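# Put phone on comic book and laptop on stand

## Task

Get the phone lying flat and entirely on top of the comic book, and get the closed laptop resting on the laptop stand with its top side upward and one of its long edges squarely against the stand's lips; at the finish the robot must be in contact with neither the phone nor the laptop.

## Robot and tools

Robot: two arms, left_arm and right_arm, each with a two-finger gripper. Calibrated base positions in the scene frame: left_arm at (+0.031, +0.243, 0) m, quat_wxyz (+1.000, 0, 0, +0.014); right_arm at (-0.029, -0.309, 0) m, quat_wxyz (+1.000, 0, 0, +0.003). Behind the arms is a fixed camera stand carrying cam_head_left and cam_head_right (each 896x504). Loose objects may occasionally get nudged by something else.

Frame: the scene frame has its origin at table-top height, halfway between the nominal bases. +x points out over the table, +y toward left_arm, +z up. Image left/right does not match arm names. Reported end_effector_position (m) and end_effector_quat_wxyz use this frame and can be off by a few cm, more at long reach. The gripper's fingers point along its own +z and open and close along its own y; the reported position is between the pads, about 1 cm short of the tips.

Command rows: every motion argument uses a row of 14 numbers, each in [-1, 1]: dx, dy, dz, rx, ry, rz, opening for left_arm, then the same seven for right_arm. Both arms are always included. dx, dy, dz, rx, ry, rz are offsets (not poses) from that arm's Hand target as it stood when the action or move began, along scene-frame axes; 1.0 equals 0.6 m for the translations and 180 degrees for the rotation, and rx, ry, rz form one rotation vector turned about the Hand target's position. A translation longer than 1.0 may be shortened along its direction. Opening is absolute: +1 fully open (0.094 m), -1 closed. Sending six zeros re-requests the current Hand target; a 0 opening is itself a half-open command, so repeat the present opening to keep a gripper as it is.

execute_actions(actions, cameras): actions is a list of actions; each action is a table of up to 15 rows, one per 1/30 s step, and a short table repeats its last row to fill 15 steps. All rows in one action count from the same start pose, and the next action starts from the new Hand target, so a repeated offset moves further. Images are returned only for an empty actions list or when cameras names them (["all"], a list of names, or []). An unknown camera name invalidates the call. An empty list also shows the scene number and quieter fields.

move(target, speed, blend, opening_speed, grip_force, blocking, cameras): drives each gripper in a straight line toward target, one 14-number row or a list of up to 15 rows, all offsets counted from the same starting Hand targets. speed is m/s, 0.002 to 4.3 (default 0.25), rotation up to twice that in rad/s; one value or one per target. blend (m) rounds corners between listed targets; 0 means stop at each. opening_speed (per second on the -1..+1 scale, at least 0.2) closes fingers gradually, useful for fragile items. grip_force is newtons per pad, 10 to 50, one value or one per arm; it persists, and lower forces close slowly. blocking=false returns after about 0.5 s while motion continues. The whole move is capped at 10 s. Paths do not avoid obstacles or the other arm. Keep paths away from an arm's own base to avoid flipping its shoulder. The result adds a move: line (done, off_target, moving, held, fault) plus limits such as paced or held.

wait(seconds 0 to 10, cameras) lets time pass with commands held. stop(cameras) brakes a running move. zoom_image(camera, region) enlarges [x0, y0, x1, y1] pixels (at most 504x504) of the newest image from cam_head_left or cam_head_right. finished_scene(scene) ends the scene, 1 or 2, irreversibly; call it only when the goal holds.

Reading results: Hand target is the last commanded pose after clipping; the gripper often rests a few cm short from friction or weight, which is not a contact sign; re-send or add the gap. Orientation commands are clipped to within 40 degrees of the measured one per step. grip_measured is the finger opening on the command scale (reads slightly wide when empty, slightly narrow on a squeezed part). grip_effort_nm is gripper motor effort (negative closing) and does not return to zero at rest. Joint torques include gravity and have offsets. Joint velocities "within noise" means still. Tool commands lists present commands.

Care: move slowly near contact; faster or deeper targets press harder. A blocked arm keeps pushing until commanded back past its gripper. Do not let the arms or grippers touch each other, never let anything fall or be left off the table, avoid drops, slams and releasing moving items. Holding loads, stretched reach or pushing at unreachable poses heats motors; a MOTOR HOT line appears at 85 °C and at 100 °C the arm drops and stalls for 30-60 s. Time spent thinking also advances the scene.

Each tool is called by a JSON object that holds its "method" and its "body".

## Session

{"method": "execute_actions", "body": {"actions": []}}

Scene clock: 0.00 s.
left_arm: end_effector_position=(+0.4918, +0.7722, +0.2721) grip_measured=+1.000 grip_effort_nm=n/a end_effector_quat_wxyz=(+0.538, +0.343, +0.763, +0.102) | right_arm: end_effector_position=(+0.0818, -0.5453, +0.1553) grip_measured=+1.000 grip_effort_nm=n/a end_effector_quat_wxyz=(-0.017, +0.931, +0.365, +0.017)
Joint positions: left_arm=[1.048 1.958 1.826 -0.907 1.087 1.594 0.094] | right_arm=[-1.159 1.066 0.823 -1.361 -0.035 1.239 0.094]
Joint velocities: within noise
Joint torques (N m): no reading
Motor temperatures (°C): left_arm=[23 25 27 24 28 25 28] | right_arm=[27 30 27 25 24 24 25]
Heat: left arm: hottest wrist yaw 28 °C; right arm: hottest shoulder 30 °C.
Hand target: left_arm +0.4940, +0.7762, +0.2939; +0.539, +0.352, +0.755, +0.121 | right_arm +0.0850, -0.5526, +0.1636; -0.006, +0.931, +0.366, +0.017
Tool commands: left_gripper/opening=+1.0 right_gripper/opening=+1.0

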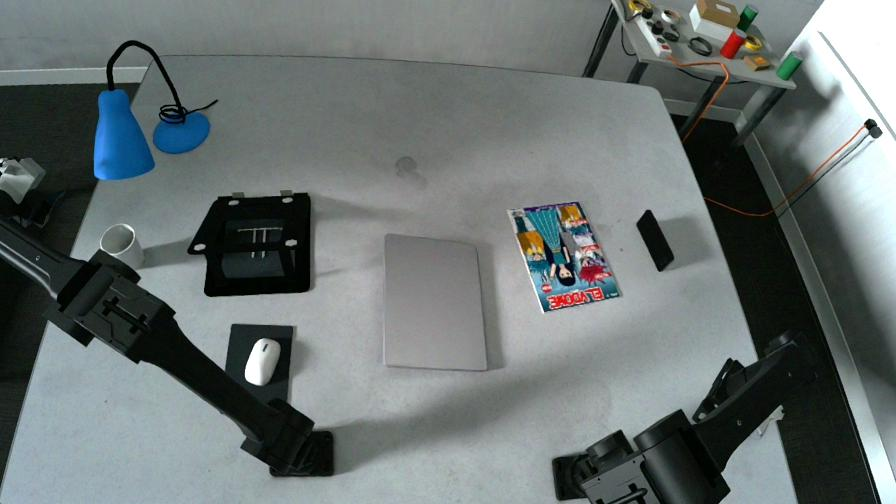

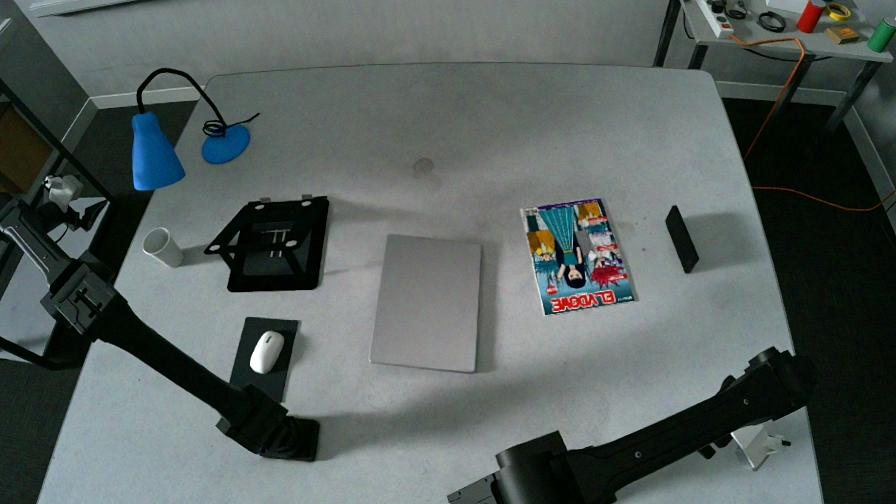

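{"method": "zoom_image", "body": {"camera": "cam_head_left", "region": [170, 170, 340, 310]}}

{"method": "zoom_image", "body": {"camera": "cam_head_right", "region": [180, 170, 350, 310]}}

{"method": "zoom_image", "body": {"camera": "cam_head_left", "region": [360, 210, 520, 390]}}

{"method": "zoom_image", "body": {"camera": "cam_head_left", "region": [490, 180, 710, 330]}}

{"method": "zoom_image", "body": {"camera": "cam_head_right", "region": [500, 180, 720, 330]}}

Scaled by 2.965.

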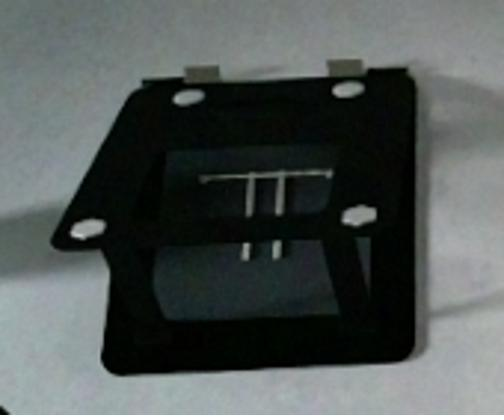

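Scaled by 2.965.

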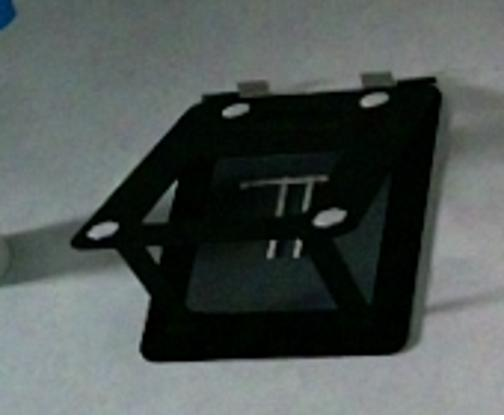

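Scaled by 2.800.

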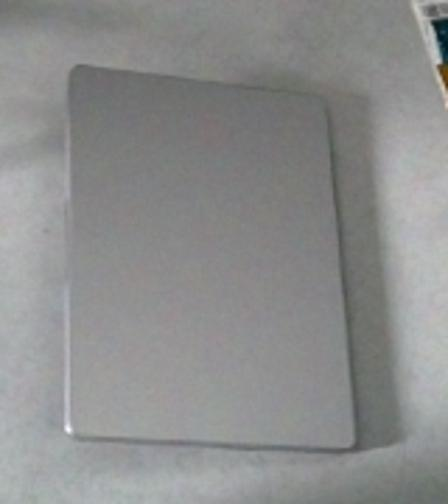

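Scaled by 2.291.

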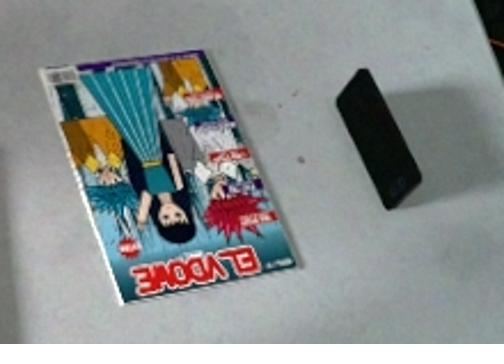

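Scaled by 2.291.

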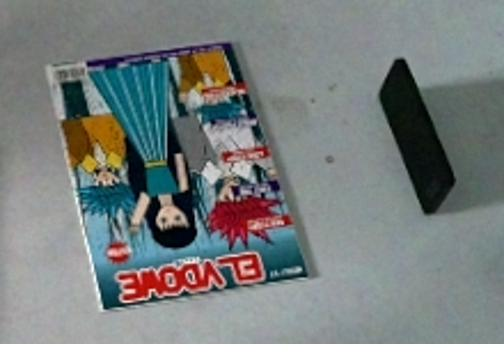

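{"method": "zoom_image", "body": {"camera": "cam_head_right", "region": [355, 300, 435, 380]}}

{"method": "zoom_image", "body": {"camera": "cam_head_left", "region": [430, 300, 510, 380]}}

{"method": "zoom_image", "body": {"camera": "cam_head_left", "region": [370, 225, 430, 285]}}

{"method": "zoom_image", "body": {"camera": "cam_head_left", "region": [180, 180, 260, 260]}}

{"method": "zoom_image", "body": {"camera": "cam_head_right", "region": [640, 190, 710, 290]}}

Scaled by 6.300.

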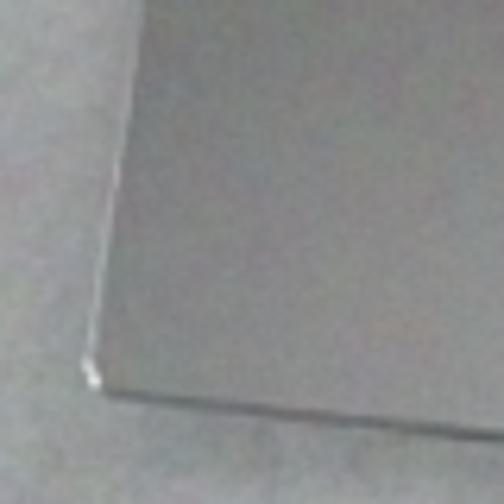

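Scaled by 6.300.

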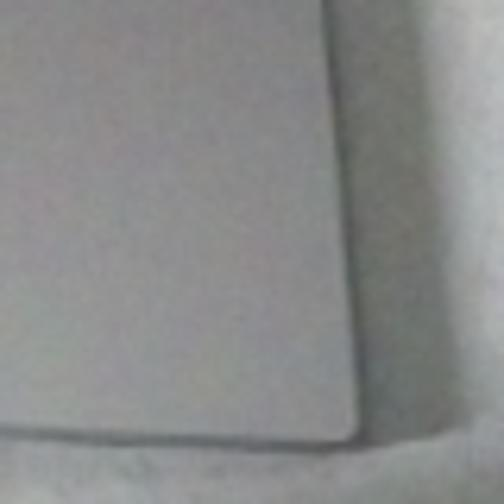

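Scaled by 8.400.

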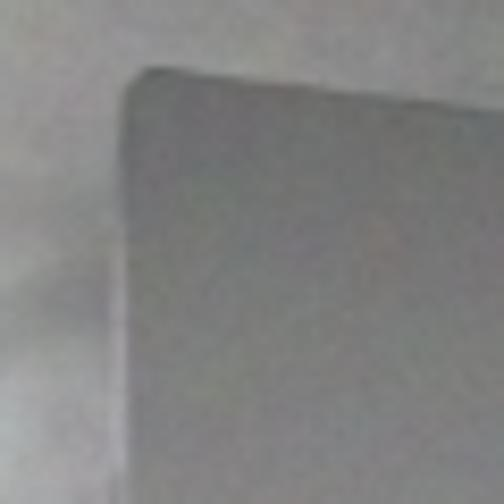

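Scaled by 6.300.

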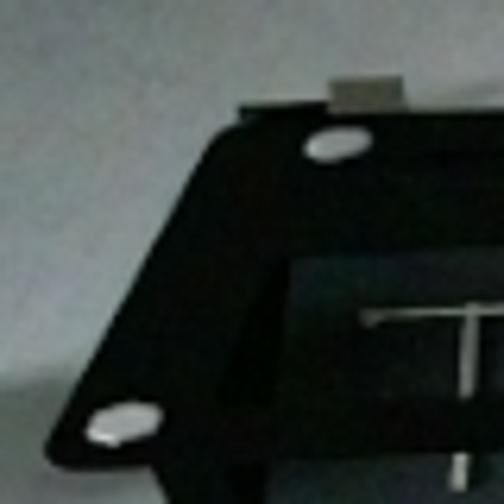

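Scaled by 5.040.

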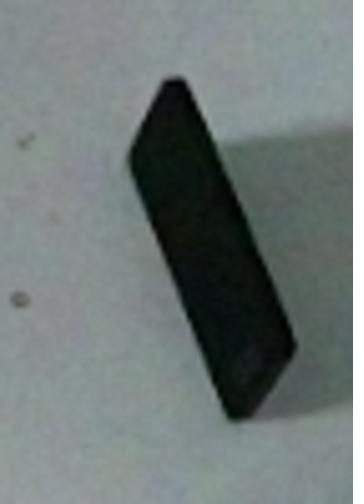

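{"method": "move", "body": {"target": [-0.157, -0.960, 0.060, 0.2320, -0.1584, -0.3024, 1, 0.608, -0.079, -0.006, -0.3712, -0.1839, 0.7310, 1], "speed": 0.3, "cameras": ["all"]}}

Scene clock: 188.13 s.
left_arm: end_effector_position=(+0.4017, +0.2049, +0.3290) grip_measured=+1.000 grip_effort_nm=0.02 end_effector_quat_wxyz=(+0.557, +0.740, +0.318, +0.205) | right_arm: end_effector_position=(+0.4304, -0.5911, +0.1466) grip_measured=+1.000 grip_effort_nm=-0.02 end_effector_quat_wxyz=(+0.452, -0.064, +0.888, +0.047)
Joint positions: left_arm=[0.285 0.871 0.766 -0.519 1.04 2.073 0.094] | right_arm=[-0.767 1.53 0.962 -0.317 -0.711 -0.642 0.094]
Joint torques (N m): left_arm=[-2.49 -6.01 10.95 1.88 0.25 -0.02] | right_arm=[1.38 -13.27 12.21 0.69 -0.38 0.08]
Motor temperatures (°C): left_arm=[23 33 35 24 28 24 27] | right_arm=[27 31 40 25 24 23 25]
Heat: left arm: hottest elbow 35 °C; right arm: hottest elbow 40 °C.
Hand target: left_arm +0.3998, +0.2001, +0.3300; +0.539, +0.770, +0.280, +0.196 | right_arm +0.4498, -0.6001, +0.1599; +0.460, -0.078, +0.884, +0.040
Off the commanded pose: left_arm 0.005 m, 6 deg | right_arm 0.025 m, 2 deg.
joint sent to its limit (left arm) — joint 6 (wrist roll), upper limit. The joint targets are off in orientation, not in position.
move: off_target (left_arm, right_arm)

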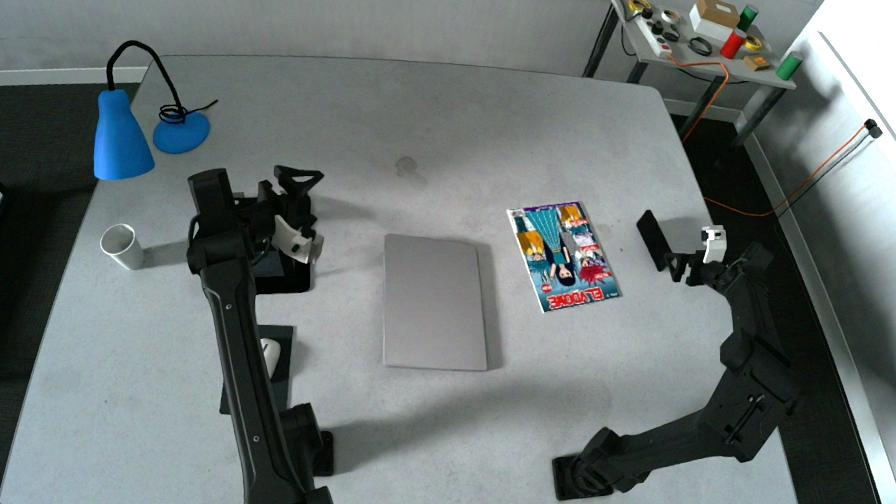

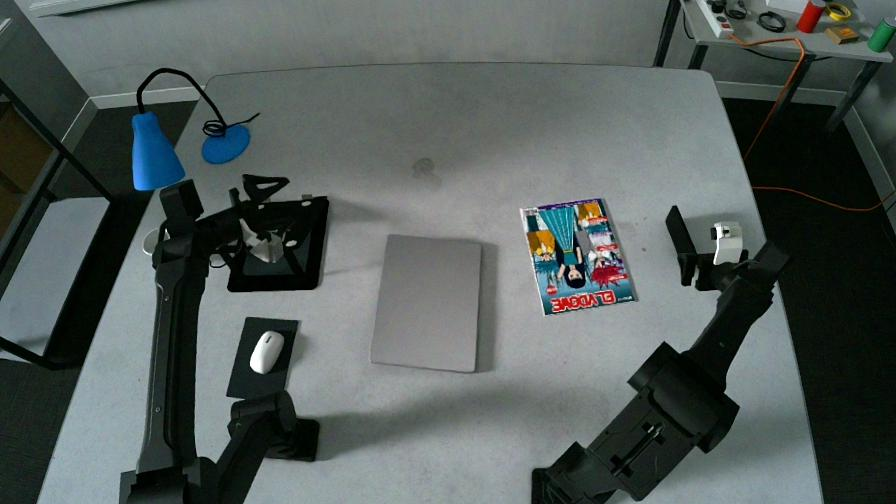

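{"method": "zoom_image", "body": {"camera": "cam_head_left", "region": [180, 150, 340, 300]}}

{"method": "zoom_image", "body": {"camera": "cam_head_left", "region": [610, 190, 780, 320]}}

{"method": "zoom_image", "body": {"camera": "cam_head_right", "region": [640, 190, 810, 320]}}

{"method": "zoom_image", "body": {"camera": "cam_head_right", "region": [150, 160, 340, 300]}}

Scaled by 3.150.

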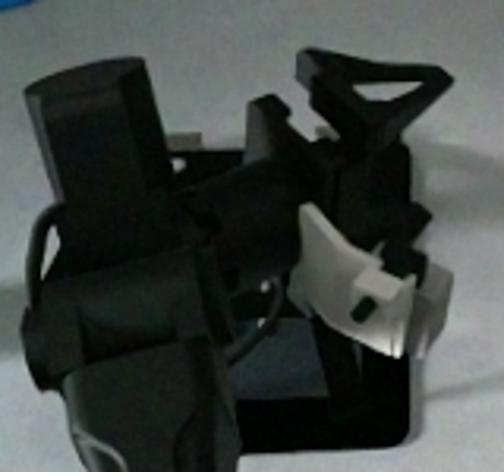

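Scaled by 2.965.

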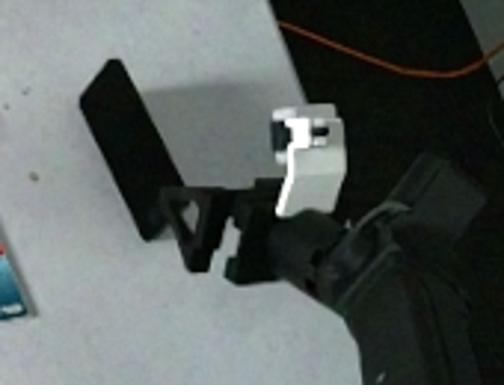

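Scaled by 2.965.

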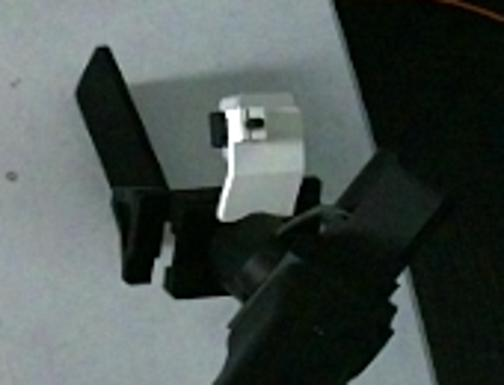

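Scaled by 2.653.

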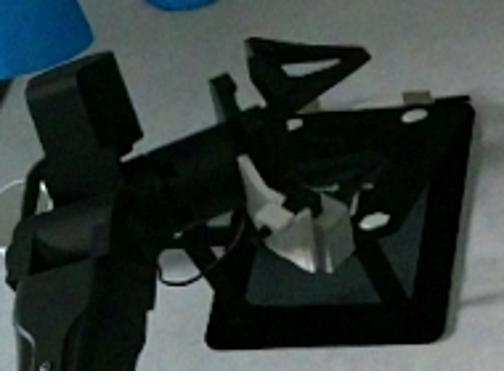

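{"method": "move", "body": {"target": [-0.167, -0.083, 0.283, -0.5744, -0.0191, 0.1087, 1, 0, 0, 0, 0, 0, 0, 1], "speed": 0.3, "cameras": ["all"]}}

Scene clock: 263.80 s.
left_arm: end_effector_position=(+0.3034, +0.1525, +0.4777) grip_measured=+1.000 grip_effort_nm=0.01 end_effector_quat_wxyz=(+0.898, +0.008, +0.440, +0.008) | right_arm: end_effector_position=(+0.4304, -0.5911, +0.1466) grip_measured=+1.000 grip_effort_nm=-0.02 end_effector_quat_wxyz=(+0.452, -0.064, +0.888, +0.046)
Joint positions: left_arm=[-0.608 0.532 0.374 0.903 -0.441 0.401 0.094] | right_arm=[-0.767 1.53 0.962 -0.317 -0.711 -0.643 0.094]
Joint torques (N m): left_arm=[-2.78 -0.5 14.76 1.76 0 0.1] | right_arm=[1.38 -13.16 12.22 0.72 -0.39 0.08]
Motor temperatures (°C): left_arm=[23 27 34 24 27 24 27] | right_arm=[27 33 45 25 24 23 25]
Heat: left arm: hottest elbow 34 °C; right arm: hottest elbow 45 °C.
Hand target: left_arm +0.2996, +0.1504, +0.4998; +0.906, +0.000, +0.422, +0.000 | right_arm +0.4498, -0.6001, +0.1599; +0.460, -0.078, +0.884, +0.040
Off the commanded pose: left_arm 0.023 m, 3 deg | right_arm 0.025 m, 2 deg.
move: off_target (left_arm, right_arm)

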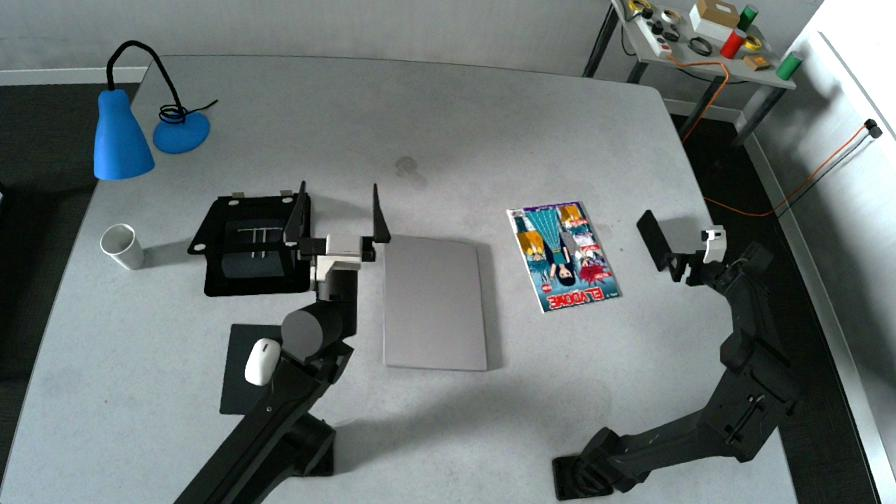

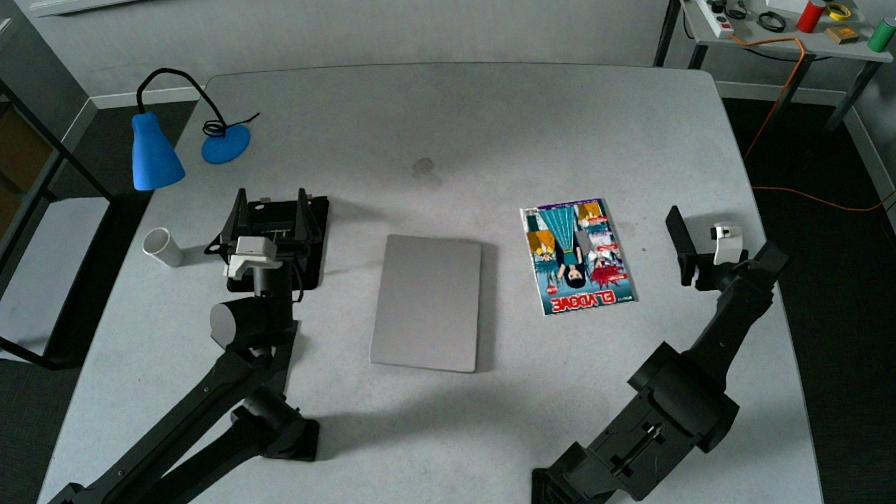

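{"method": "zoom_image", "body": {"camera": "cam_head_left", "region": [270, 170, 410, 310]}}

{"method": "zoom_image", "body": {"camera": "cam_head_right", "region": [205, 175, 335, 305]}}

Scaled by 3.600.

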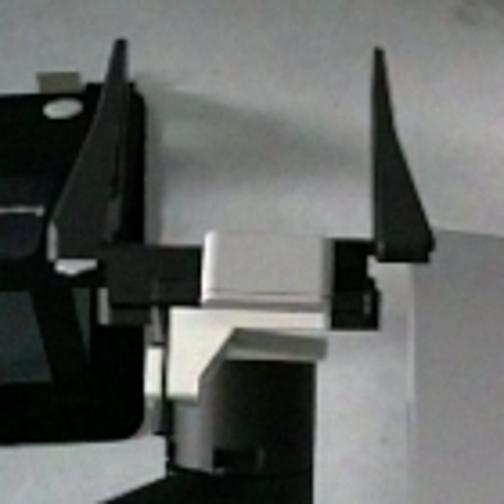

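Scaled by 3.877.

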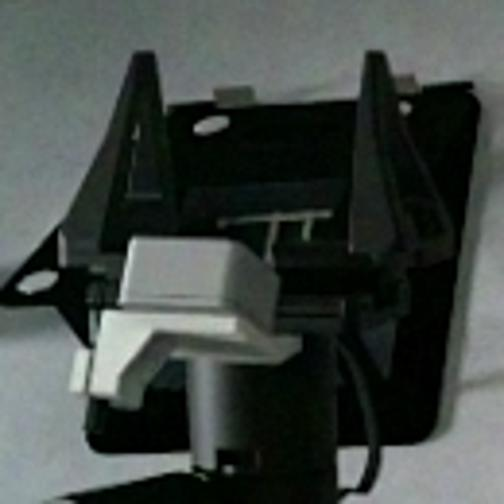

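{"method": "move", "body": {"target": [0.134, -0.067, -0.566, 0.5551, -0.0946, -0.1725, 1, 0, -0.05, -0.078, 0, 0, 0, 1], "speed": 0.3, "cameras": ["all"]}}

Scene clock: 399.73 s.
left_arm: end_effector_position=(+0.3615, +0.1130, +0.1370) grip_measured=+1.000 grip_effort_nm=0.01 end_effector_quat_wxyz=(+0.621, +0.754, +0.189, +0.100) | right_arm: end_effector_position=(+0.4348, -0.6063, +0.1008) grip_measured=+1.000 grip_effort_nm=-0.02 end_effector_quat_wxyz=(+0.445, -0.071, +0.891, +0.060)
Joint positions: left_arm=[0.074 1.233 0.356 0.257 1.203 2.073 0.094] | right_arm=[-0.789 1.651 0.978 -0.267 -0.739 -0.692 0.094]
Joint torques (N m): left_arm=[-2.49 -8.06 12.89 0.7 0.21 0.03] | right_arm=[-0.32 -14.51 11.43 1.54 -0.42 0.07]
Heat: left arm: hottest elbow 38 °C; right arm: hottest elbow 48 °C.
Hand target: left_arm +0.3800, +0.1102, +0.1602; +0.600, +0.781, +0.138, +0.106 | right_arm +0.4498, -0.6302, +0.1131; +0.460, -0.078, +0.884, +0.040
Off the commanded pose: left_arm 0.030 m, 7 deg | right_arm 0.031 m, 3 deg.
joint sent to its limit (left arm) — joint 6 (wrist roll), upper limit. The joint targets are off in orientation, not in position.
move: off_target (left_arm, right_arm)

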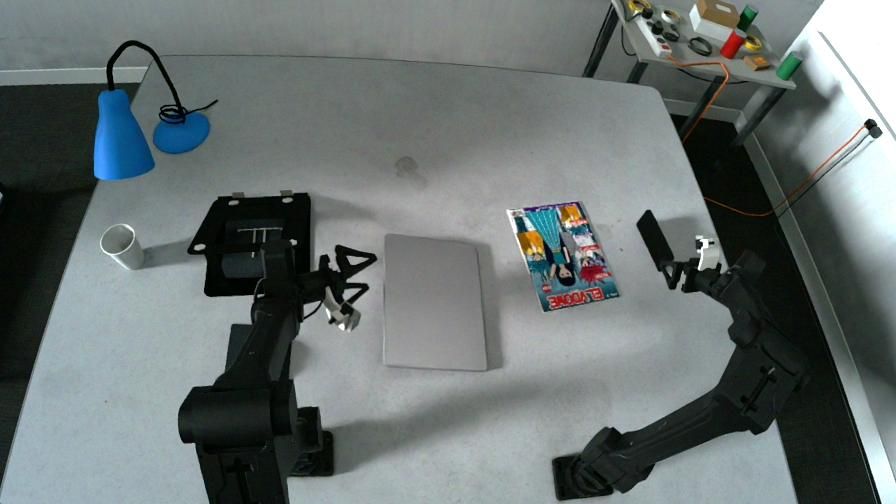

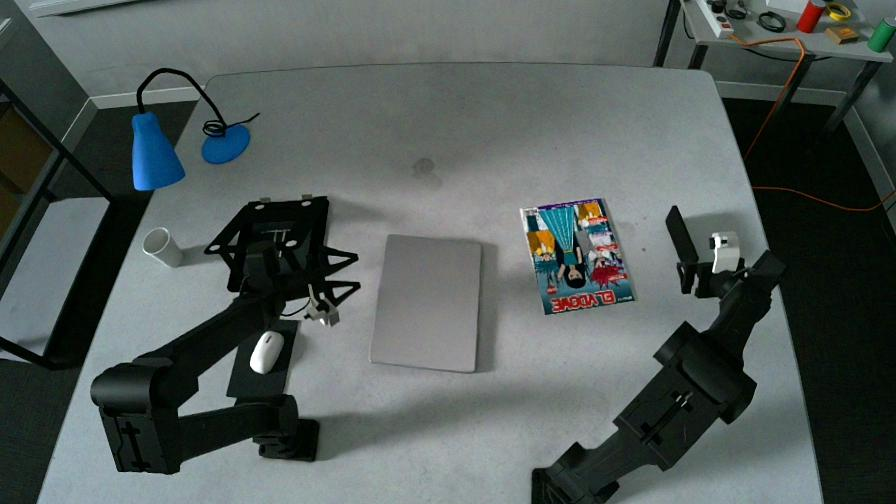

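{"method": "zoom_image", "body": {"camera": "cam_head_left", "region": [290, 220, 410, 340]}}

{"method": "zoom_image", "body": {"camera": "cam_head_right", "region": [290, 220, 410, 340]}}

{"method": "zoom_image", "body": {"camera": "cam_head_left", "region": [620, 195, 740, 315]}}

{"method": "zoom_image", "body": {"camera": "cam_head_right", "region": [650, 195, 770, 315]}}

Scaled by 4.200.

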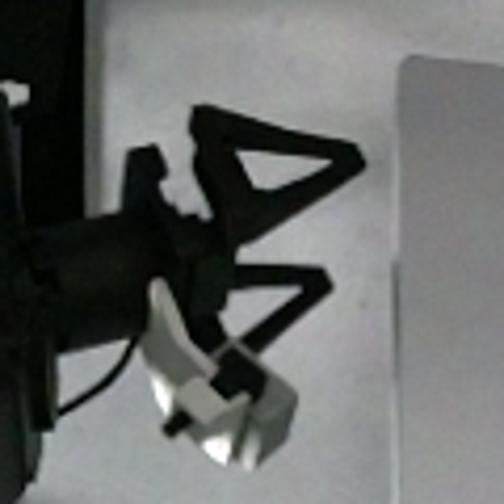

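Scaled by 4.200.

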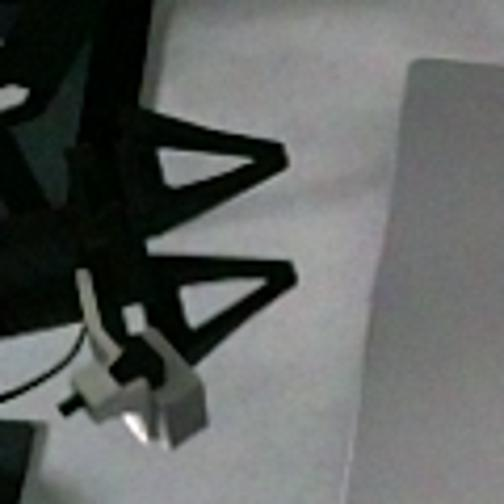

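Scaled by 4.200.

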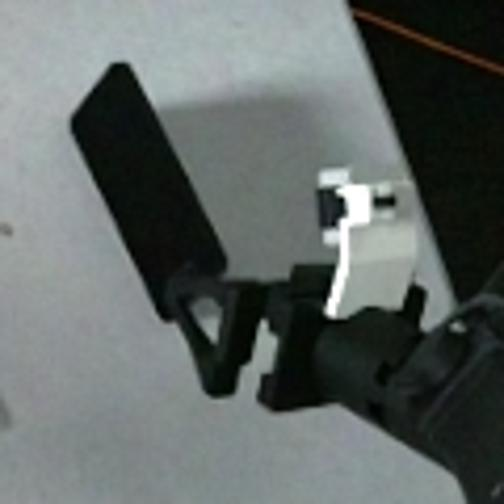

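Scaled by 4.200.

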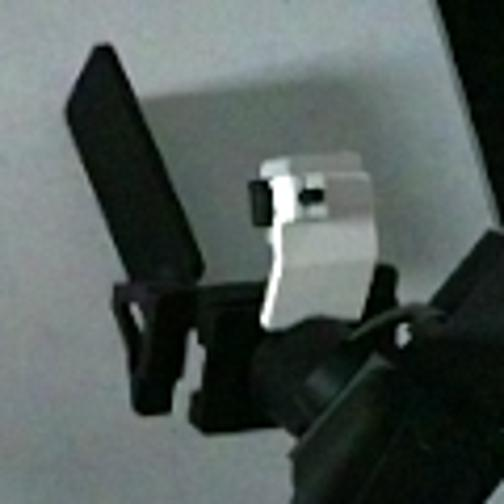

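{"method": "move", "body": {"target": [0, 0, 0, 0, 0, 0, 1, 0.100, 0.004, -0.102, 0.0135, -0.0711, 0.0053, 1], "speed": 0.15, "cameras": ["all"]}}

Scene clock: 460.73 s.
left_arm: end_effector_position=(+0.3615, +0.1129, +0.1371) grip_measured=+1.000 grip_effort_nm=0.01 end_effector_quat_wxyz=(+0.621, +0.754, +0.189, +0.101) | right_arm: end_effector_position=(+0.4921, -0.6195, +0.0451) grip_measured=+1.000 grip_effort_nm=-0.02 end_effector_quat_wxyz=(+0.546, -0.070, +0.833, +0.061)
Joint positions: left_arm=[0.073 1.233 0.356 0.257 1.202 2.073 0.094] | right_arm=[-0.757 1.91 0.978 0.295 -0.841 -0.477 0.094]
Joint torques (N m): left_arm=[-2.67 -8.29 12.77 0.92 0.21 0] | right_arm=[1.14 -17.2 9.22 1.8 -0.29 0.21]
Heat: left arm: hottest elbow 37 °C; right arm: hottest elbow 43 °C.
Hand target: left_arm +0.3800, +0.1101, +0.1602; +0.600, +0.781, +0.138, +0.106 | right_arm +0.5099, -0.6277, +0.0519; +0.557, -0.080, +0.825, +0.054
Off the commanded pose: left_arm 0.030 m, 7 deg | right_arm 0.021 m, 2 deg.
joint sent to its limit (left arm) — joint 6 (wrist roll), upper limit. The joint targets are off in orientation, not in position.
move: off_target (left_arm, right_arm)

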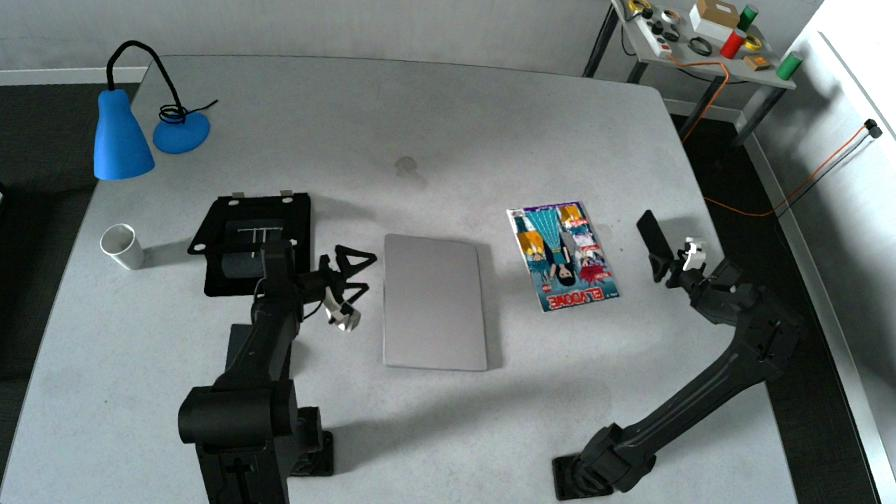

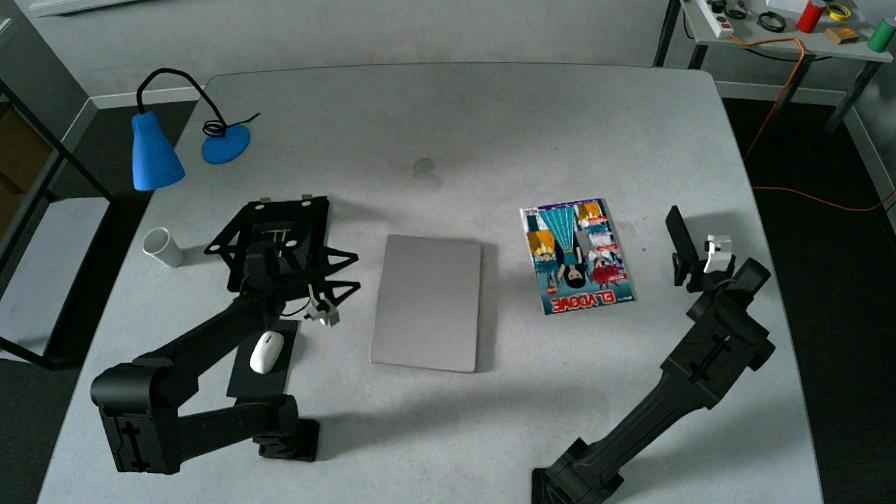

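{"method": "zoom_image", "body": {"camera": "cam_head_left", "region": [620, 195, 740, 315]}}

{"method": "zoom_image", "body": {"camera": "cam_head_right", "region": [640, 195, 760, 315]}}

Scaled by 4.200.

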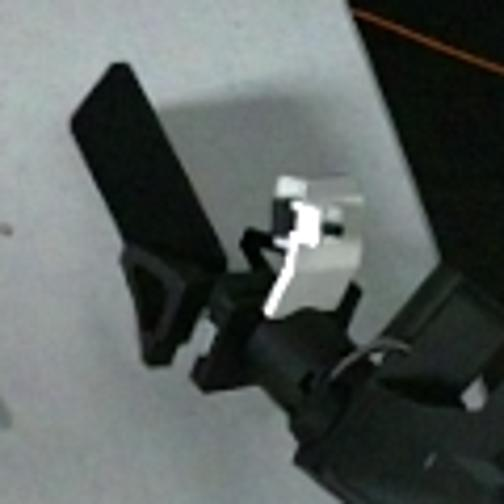

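Scaled by 4.200.

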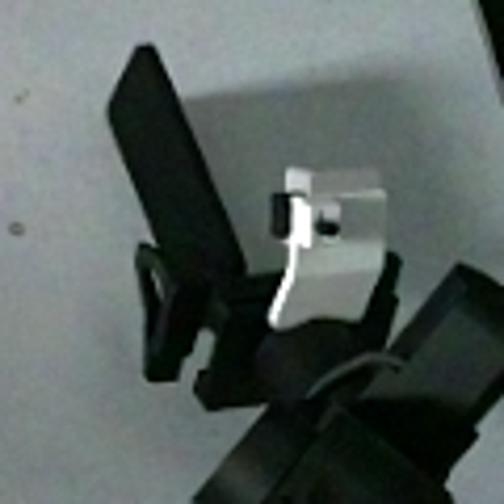

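{"method": "move", "body": {"target": [[0, 0, 0, 0, 0, 0, 1, 0.025, 0.0195, -0.013, 0, 0, 0, 1], [0, 0, 0, 0, 0, 0, 1, 0.025, 0.0195, -0.013, 0, 0, 0, -1]], "speed": 0.12, "opening_speed": 0.5, "grip_force": [50, 30], "cameras": ["all"]}}

Scene clock: 482.63 s.
left_arm: end_effector_position=(+0.3615, +0.1129, +0.1371) grip_measured=+1.000 grip_effort_nm=0.01 end_effector_quat_wxyz=(+0.621, +0.754, +0.189, +0.101) | right_arm: end_effector_position=(+0.5068, -0.6075, +0.0392) grip_measured=-0.826 grip_effort_nm=-0.63 end_effector_quat_wxyz=(+0.546, -0.071, +0.832, +0.061)
Joint positions: left_arm=[0.073 1.233 0.356 0.257 1.202 2.073 0.094] | right_arm=[-0.72 1.931 0.983 0.334 -0.813 -0.446 0.008]
Joint torques (N m): left_arm=[-2.73 -8.59 12.97 0.7 0.21 0.03] | right_arm=[1.14 -17.08 9.25 1.87 -0.21 0.21]
Heat: left arm: hottest elbow 37 °C; right arm: hottest elbow 42 °C.
Hand target: left_arm +0.3800, +0.1101, +0.1602; +0.600, +0.781, +0.138, +0.106 | right_arm +0.5248, -0.6160, +0.0440; +0.556, -0.079, +0.825, +0.054
Off the commanded pose: left_arm 0.030 m, 7 deg | right_arm 0.021 m, 2 deg.
joint sent to its limit (left arm) — joint 6 (wrist roll), upper limit. The joint targets are off in orientation, not in position.
grip_force (N): 50, 30
move: off_target (left_arm, right_arm); target 2's new opening was sent with right_arm's hand 0.020 m and 2 deg from that target

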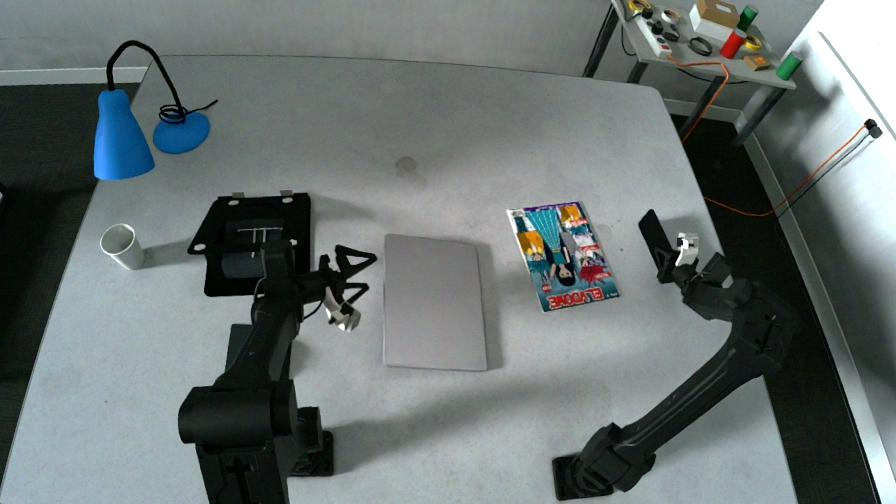

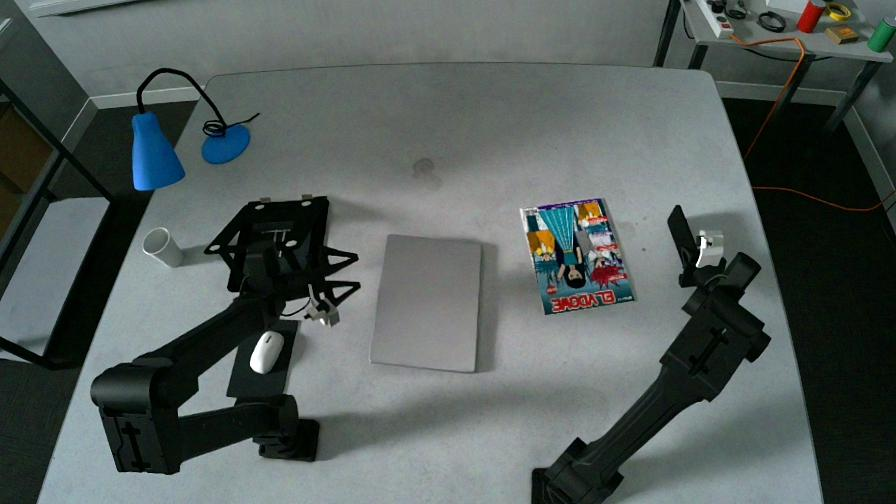

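{"method": "move", "body": {"target": [[0, 0, 0, 0, 0, 0, 1, 0, 0, 0.167, 0, 0, 0, -1], [0, 0, 0, 0, 0, 0, 1, -0.033, 0.380, 0.223, 0.4299, 0.1642, -0.0794, -1]], "speed": 0.25, "blend": [0.03, 0], "cameras": ["all"]}}

Scene clock: 504.97 s.
left_arm: end_effector_position=(+0.3615, +0.1129, +0.1371) grip_measured=+1.000 grip_effort_nm=0.01 end_effector_quat_wxyz=(+0.621, +0.754, +0.189, +0.101) | right_arm: end_effector_position=(+0.5044, -0.3938, +0.1593) grip_measured=-0.827 grip_effort_nm=-0.67 end_effector_quat_wxyz=(+0.256, +0.408, +0.720, +0.499)
Joint positions: left_arm=[0.073 1.233 0.356 0.257 1.202 2.073 0.094] | right_arm=[-0.415 1.545 0.854 0.061 -0.89 1.097 0.008]
Joint torques (N m): left_arm=[-2.96 -8.18 12.82 0.9 0.3 0] | right_arm=[1.32 -17.73 7.06 2.19 -0.32 0.13]
Heat: left arm: hottest elbow 37 °C; right arm: hottest elbow 41 °C.
Hand target: left_arm +0.3800, +0.1101, +0.1602; +0.600, +0.781, +0.138, +0.106 | right_arm +0.5050, -0.3879, +0.1779; +0.274, +0.390, +0.720, +0.504
Off the commanded pose: left_arm 0.030 m, 7 deg | right_arm 0.019 m, 3 deg.
joint sent to its limit (left arm) — joint 6 (wrist roll), upper limit. The joint targets are off in orientation, not in position.
grip_force (N): 50, 30
move: off_target (left_arm, right_arm)

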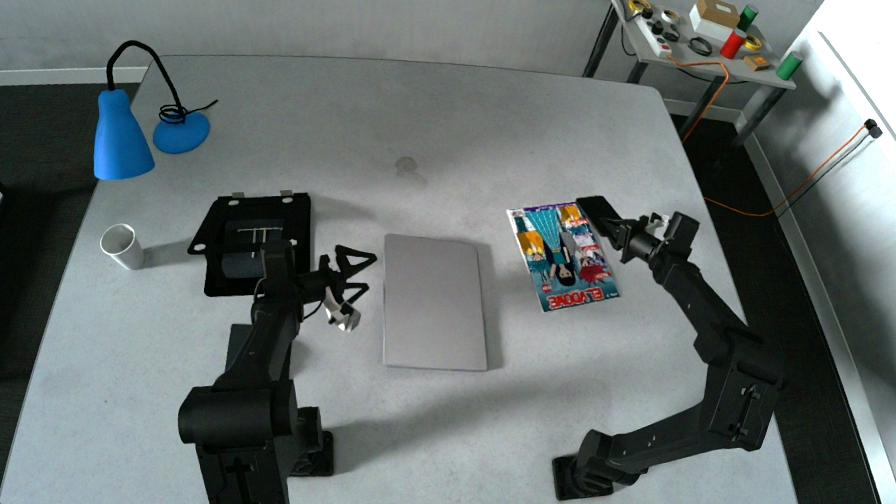

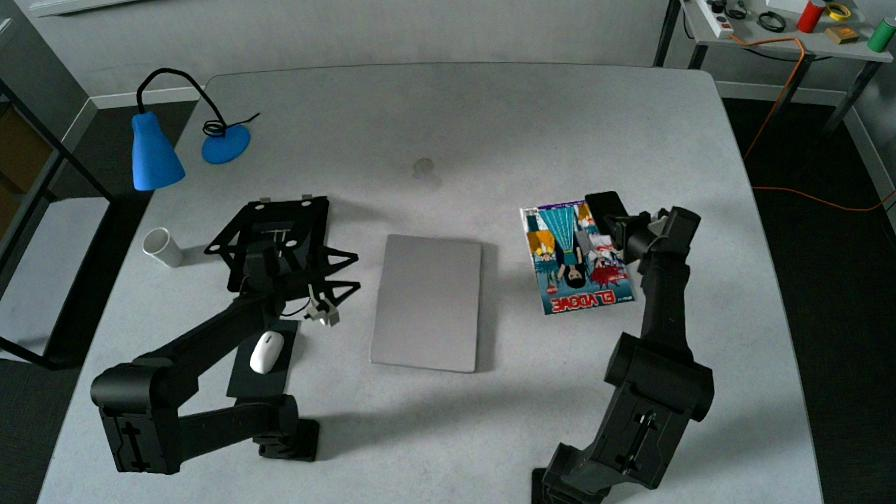

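{"method": "zoom_image", "body": {"camera": "cam_head_left", "region": [490, 180, 710, 330]}}

{"method": "zoom_image", "body": {"camera": "cam_head_right", "region": [500, 180, 720, 330]}}

Scaled by 2.291.

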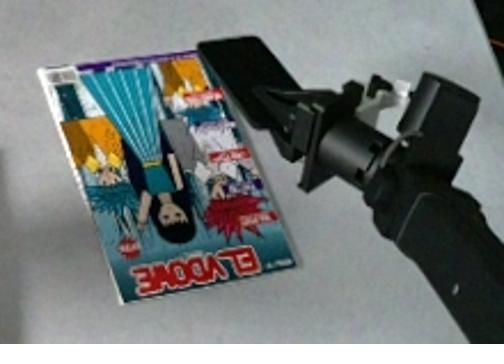

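Scaled by 2.291.

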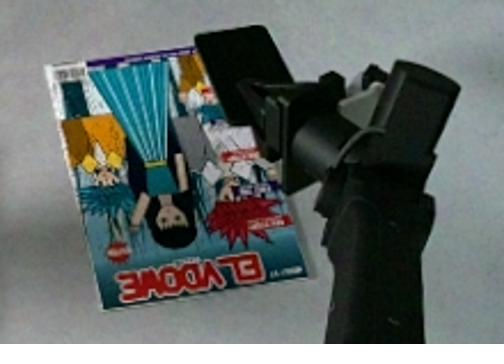

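{"method": "move", "body": {"target": [0, 0, 0, 0, 0, 0, 1, -0.058, 0.095, -0.14, 0.0121, -0.0186, 0, -1], "speed": 0.2, "cameras": ["all"]}}

{"method": "zoom_image", "body": {"camera": "cam_head_left", "region": [490, 180, 710, 330]}}

{"method": "zoom_image", "body": {"camera": "cam_head_right", "region": [500, 180, 720, 330]}}

Scene clock: 532.67 s.
left_arm: end_effector_position=(+0.3615, +0.1129, +0.1371) grip_measured=+1.000 grip_effort_nm=0.01 end_effector_quat_wxyz=(+0.621, +0.754, +0.189, +0.101) | right_arm: end_effector_position=(+0.4687, -0.3356, +0.0932) grip_measured=-0.827 grip_effort_nm=-0.67 end_effector_quat_wxyz=(+0.284, +0.388, +0.702, +0.525)
Joint positions: left_arm=[0.073 1.233 0.356 0.257 1.202 2.073 0.094] | right_arm=[-0.318 1.636 0.599 0.596 -0.833 1.243 0.008]
Joint torques (N m): left_arm=[-2.61 -8.76 12.78 0.76 0.26 0.02] | right_arm=[1.2 -12.92 5.2 2.3 -0.18 0.16]
Motor temperatures (°C): left_arm=[23 26 37 24 27 23 26] | right_arm=[27 35 39 25 24 23 25]
Heat: left arm: hottest elbow 37 °C; right arm: hottest elbow 39 °C.
Hand target: left_arm +0.3800, +0.1101, +0.1602; +0.600, +0.781, +0.138, +0.106 | right_arm +0.4701, -0.3310, +0.0938; +0.288, +0.381, +0.702, +0.529
Off the commanded pose: left_arm 0.030 m, 7 deg | right_arm 0.005 m, 1 deg.
joint sent to its limit (left arm) — joint 6 (wrist roll), upper limit. The joint targets are off in orientation, not in position.
grip_force (N): 50, 30
move: off_target (left_arm)

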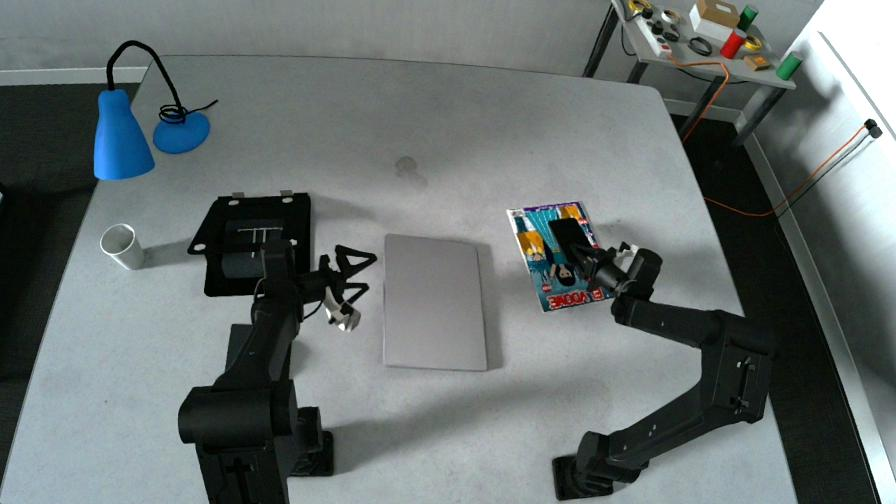

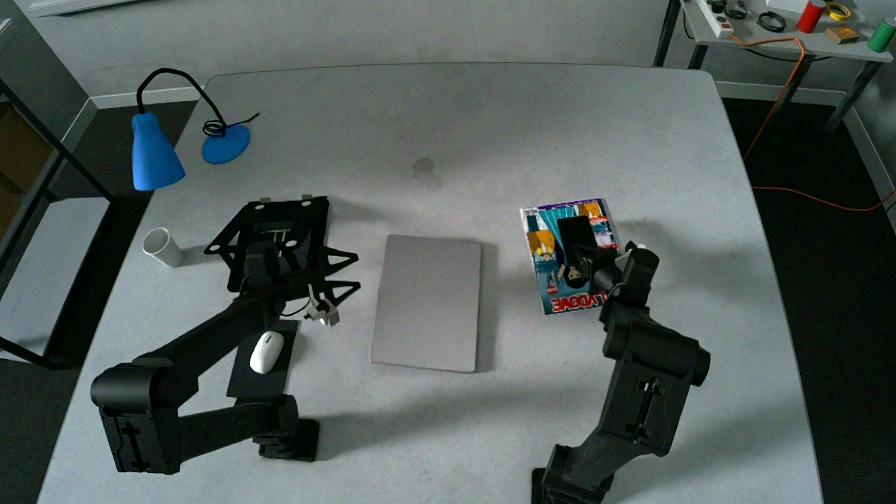

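Scaled by 2.291.

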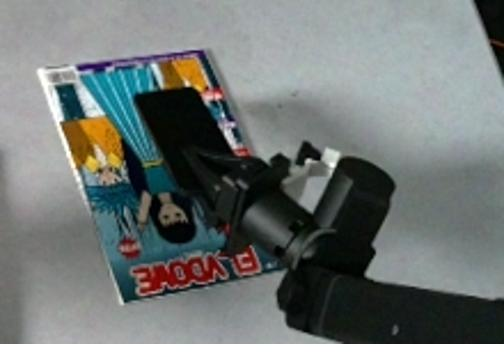

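Scaled by 2.291.

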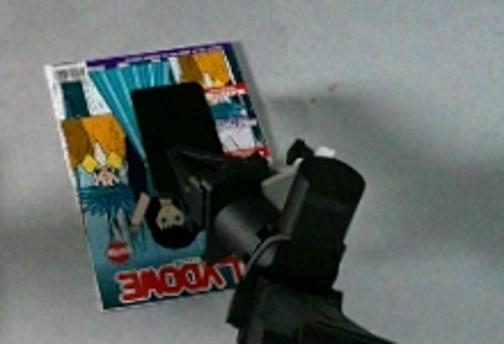

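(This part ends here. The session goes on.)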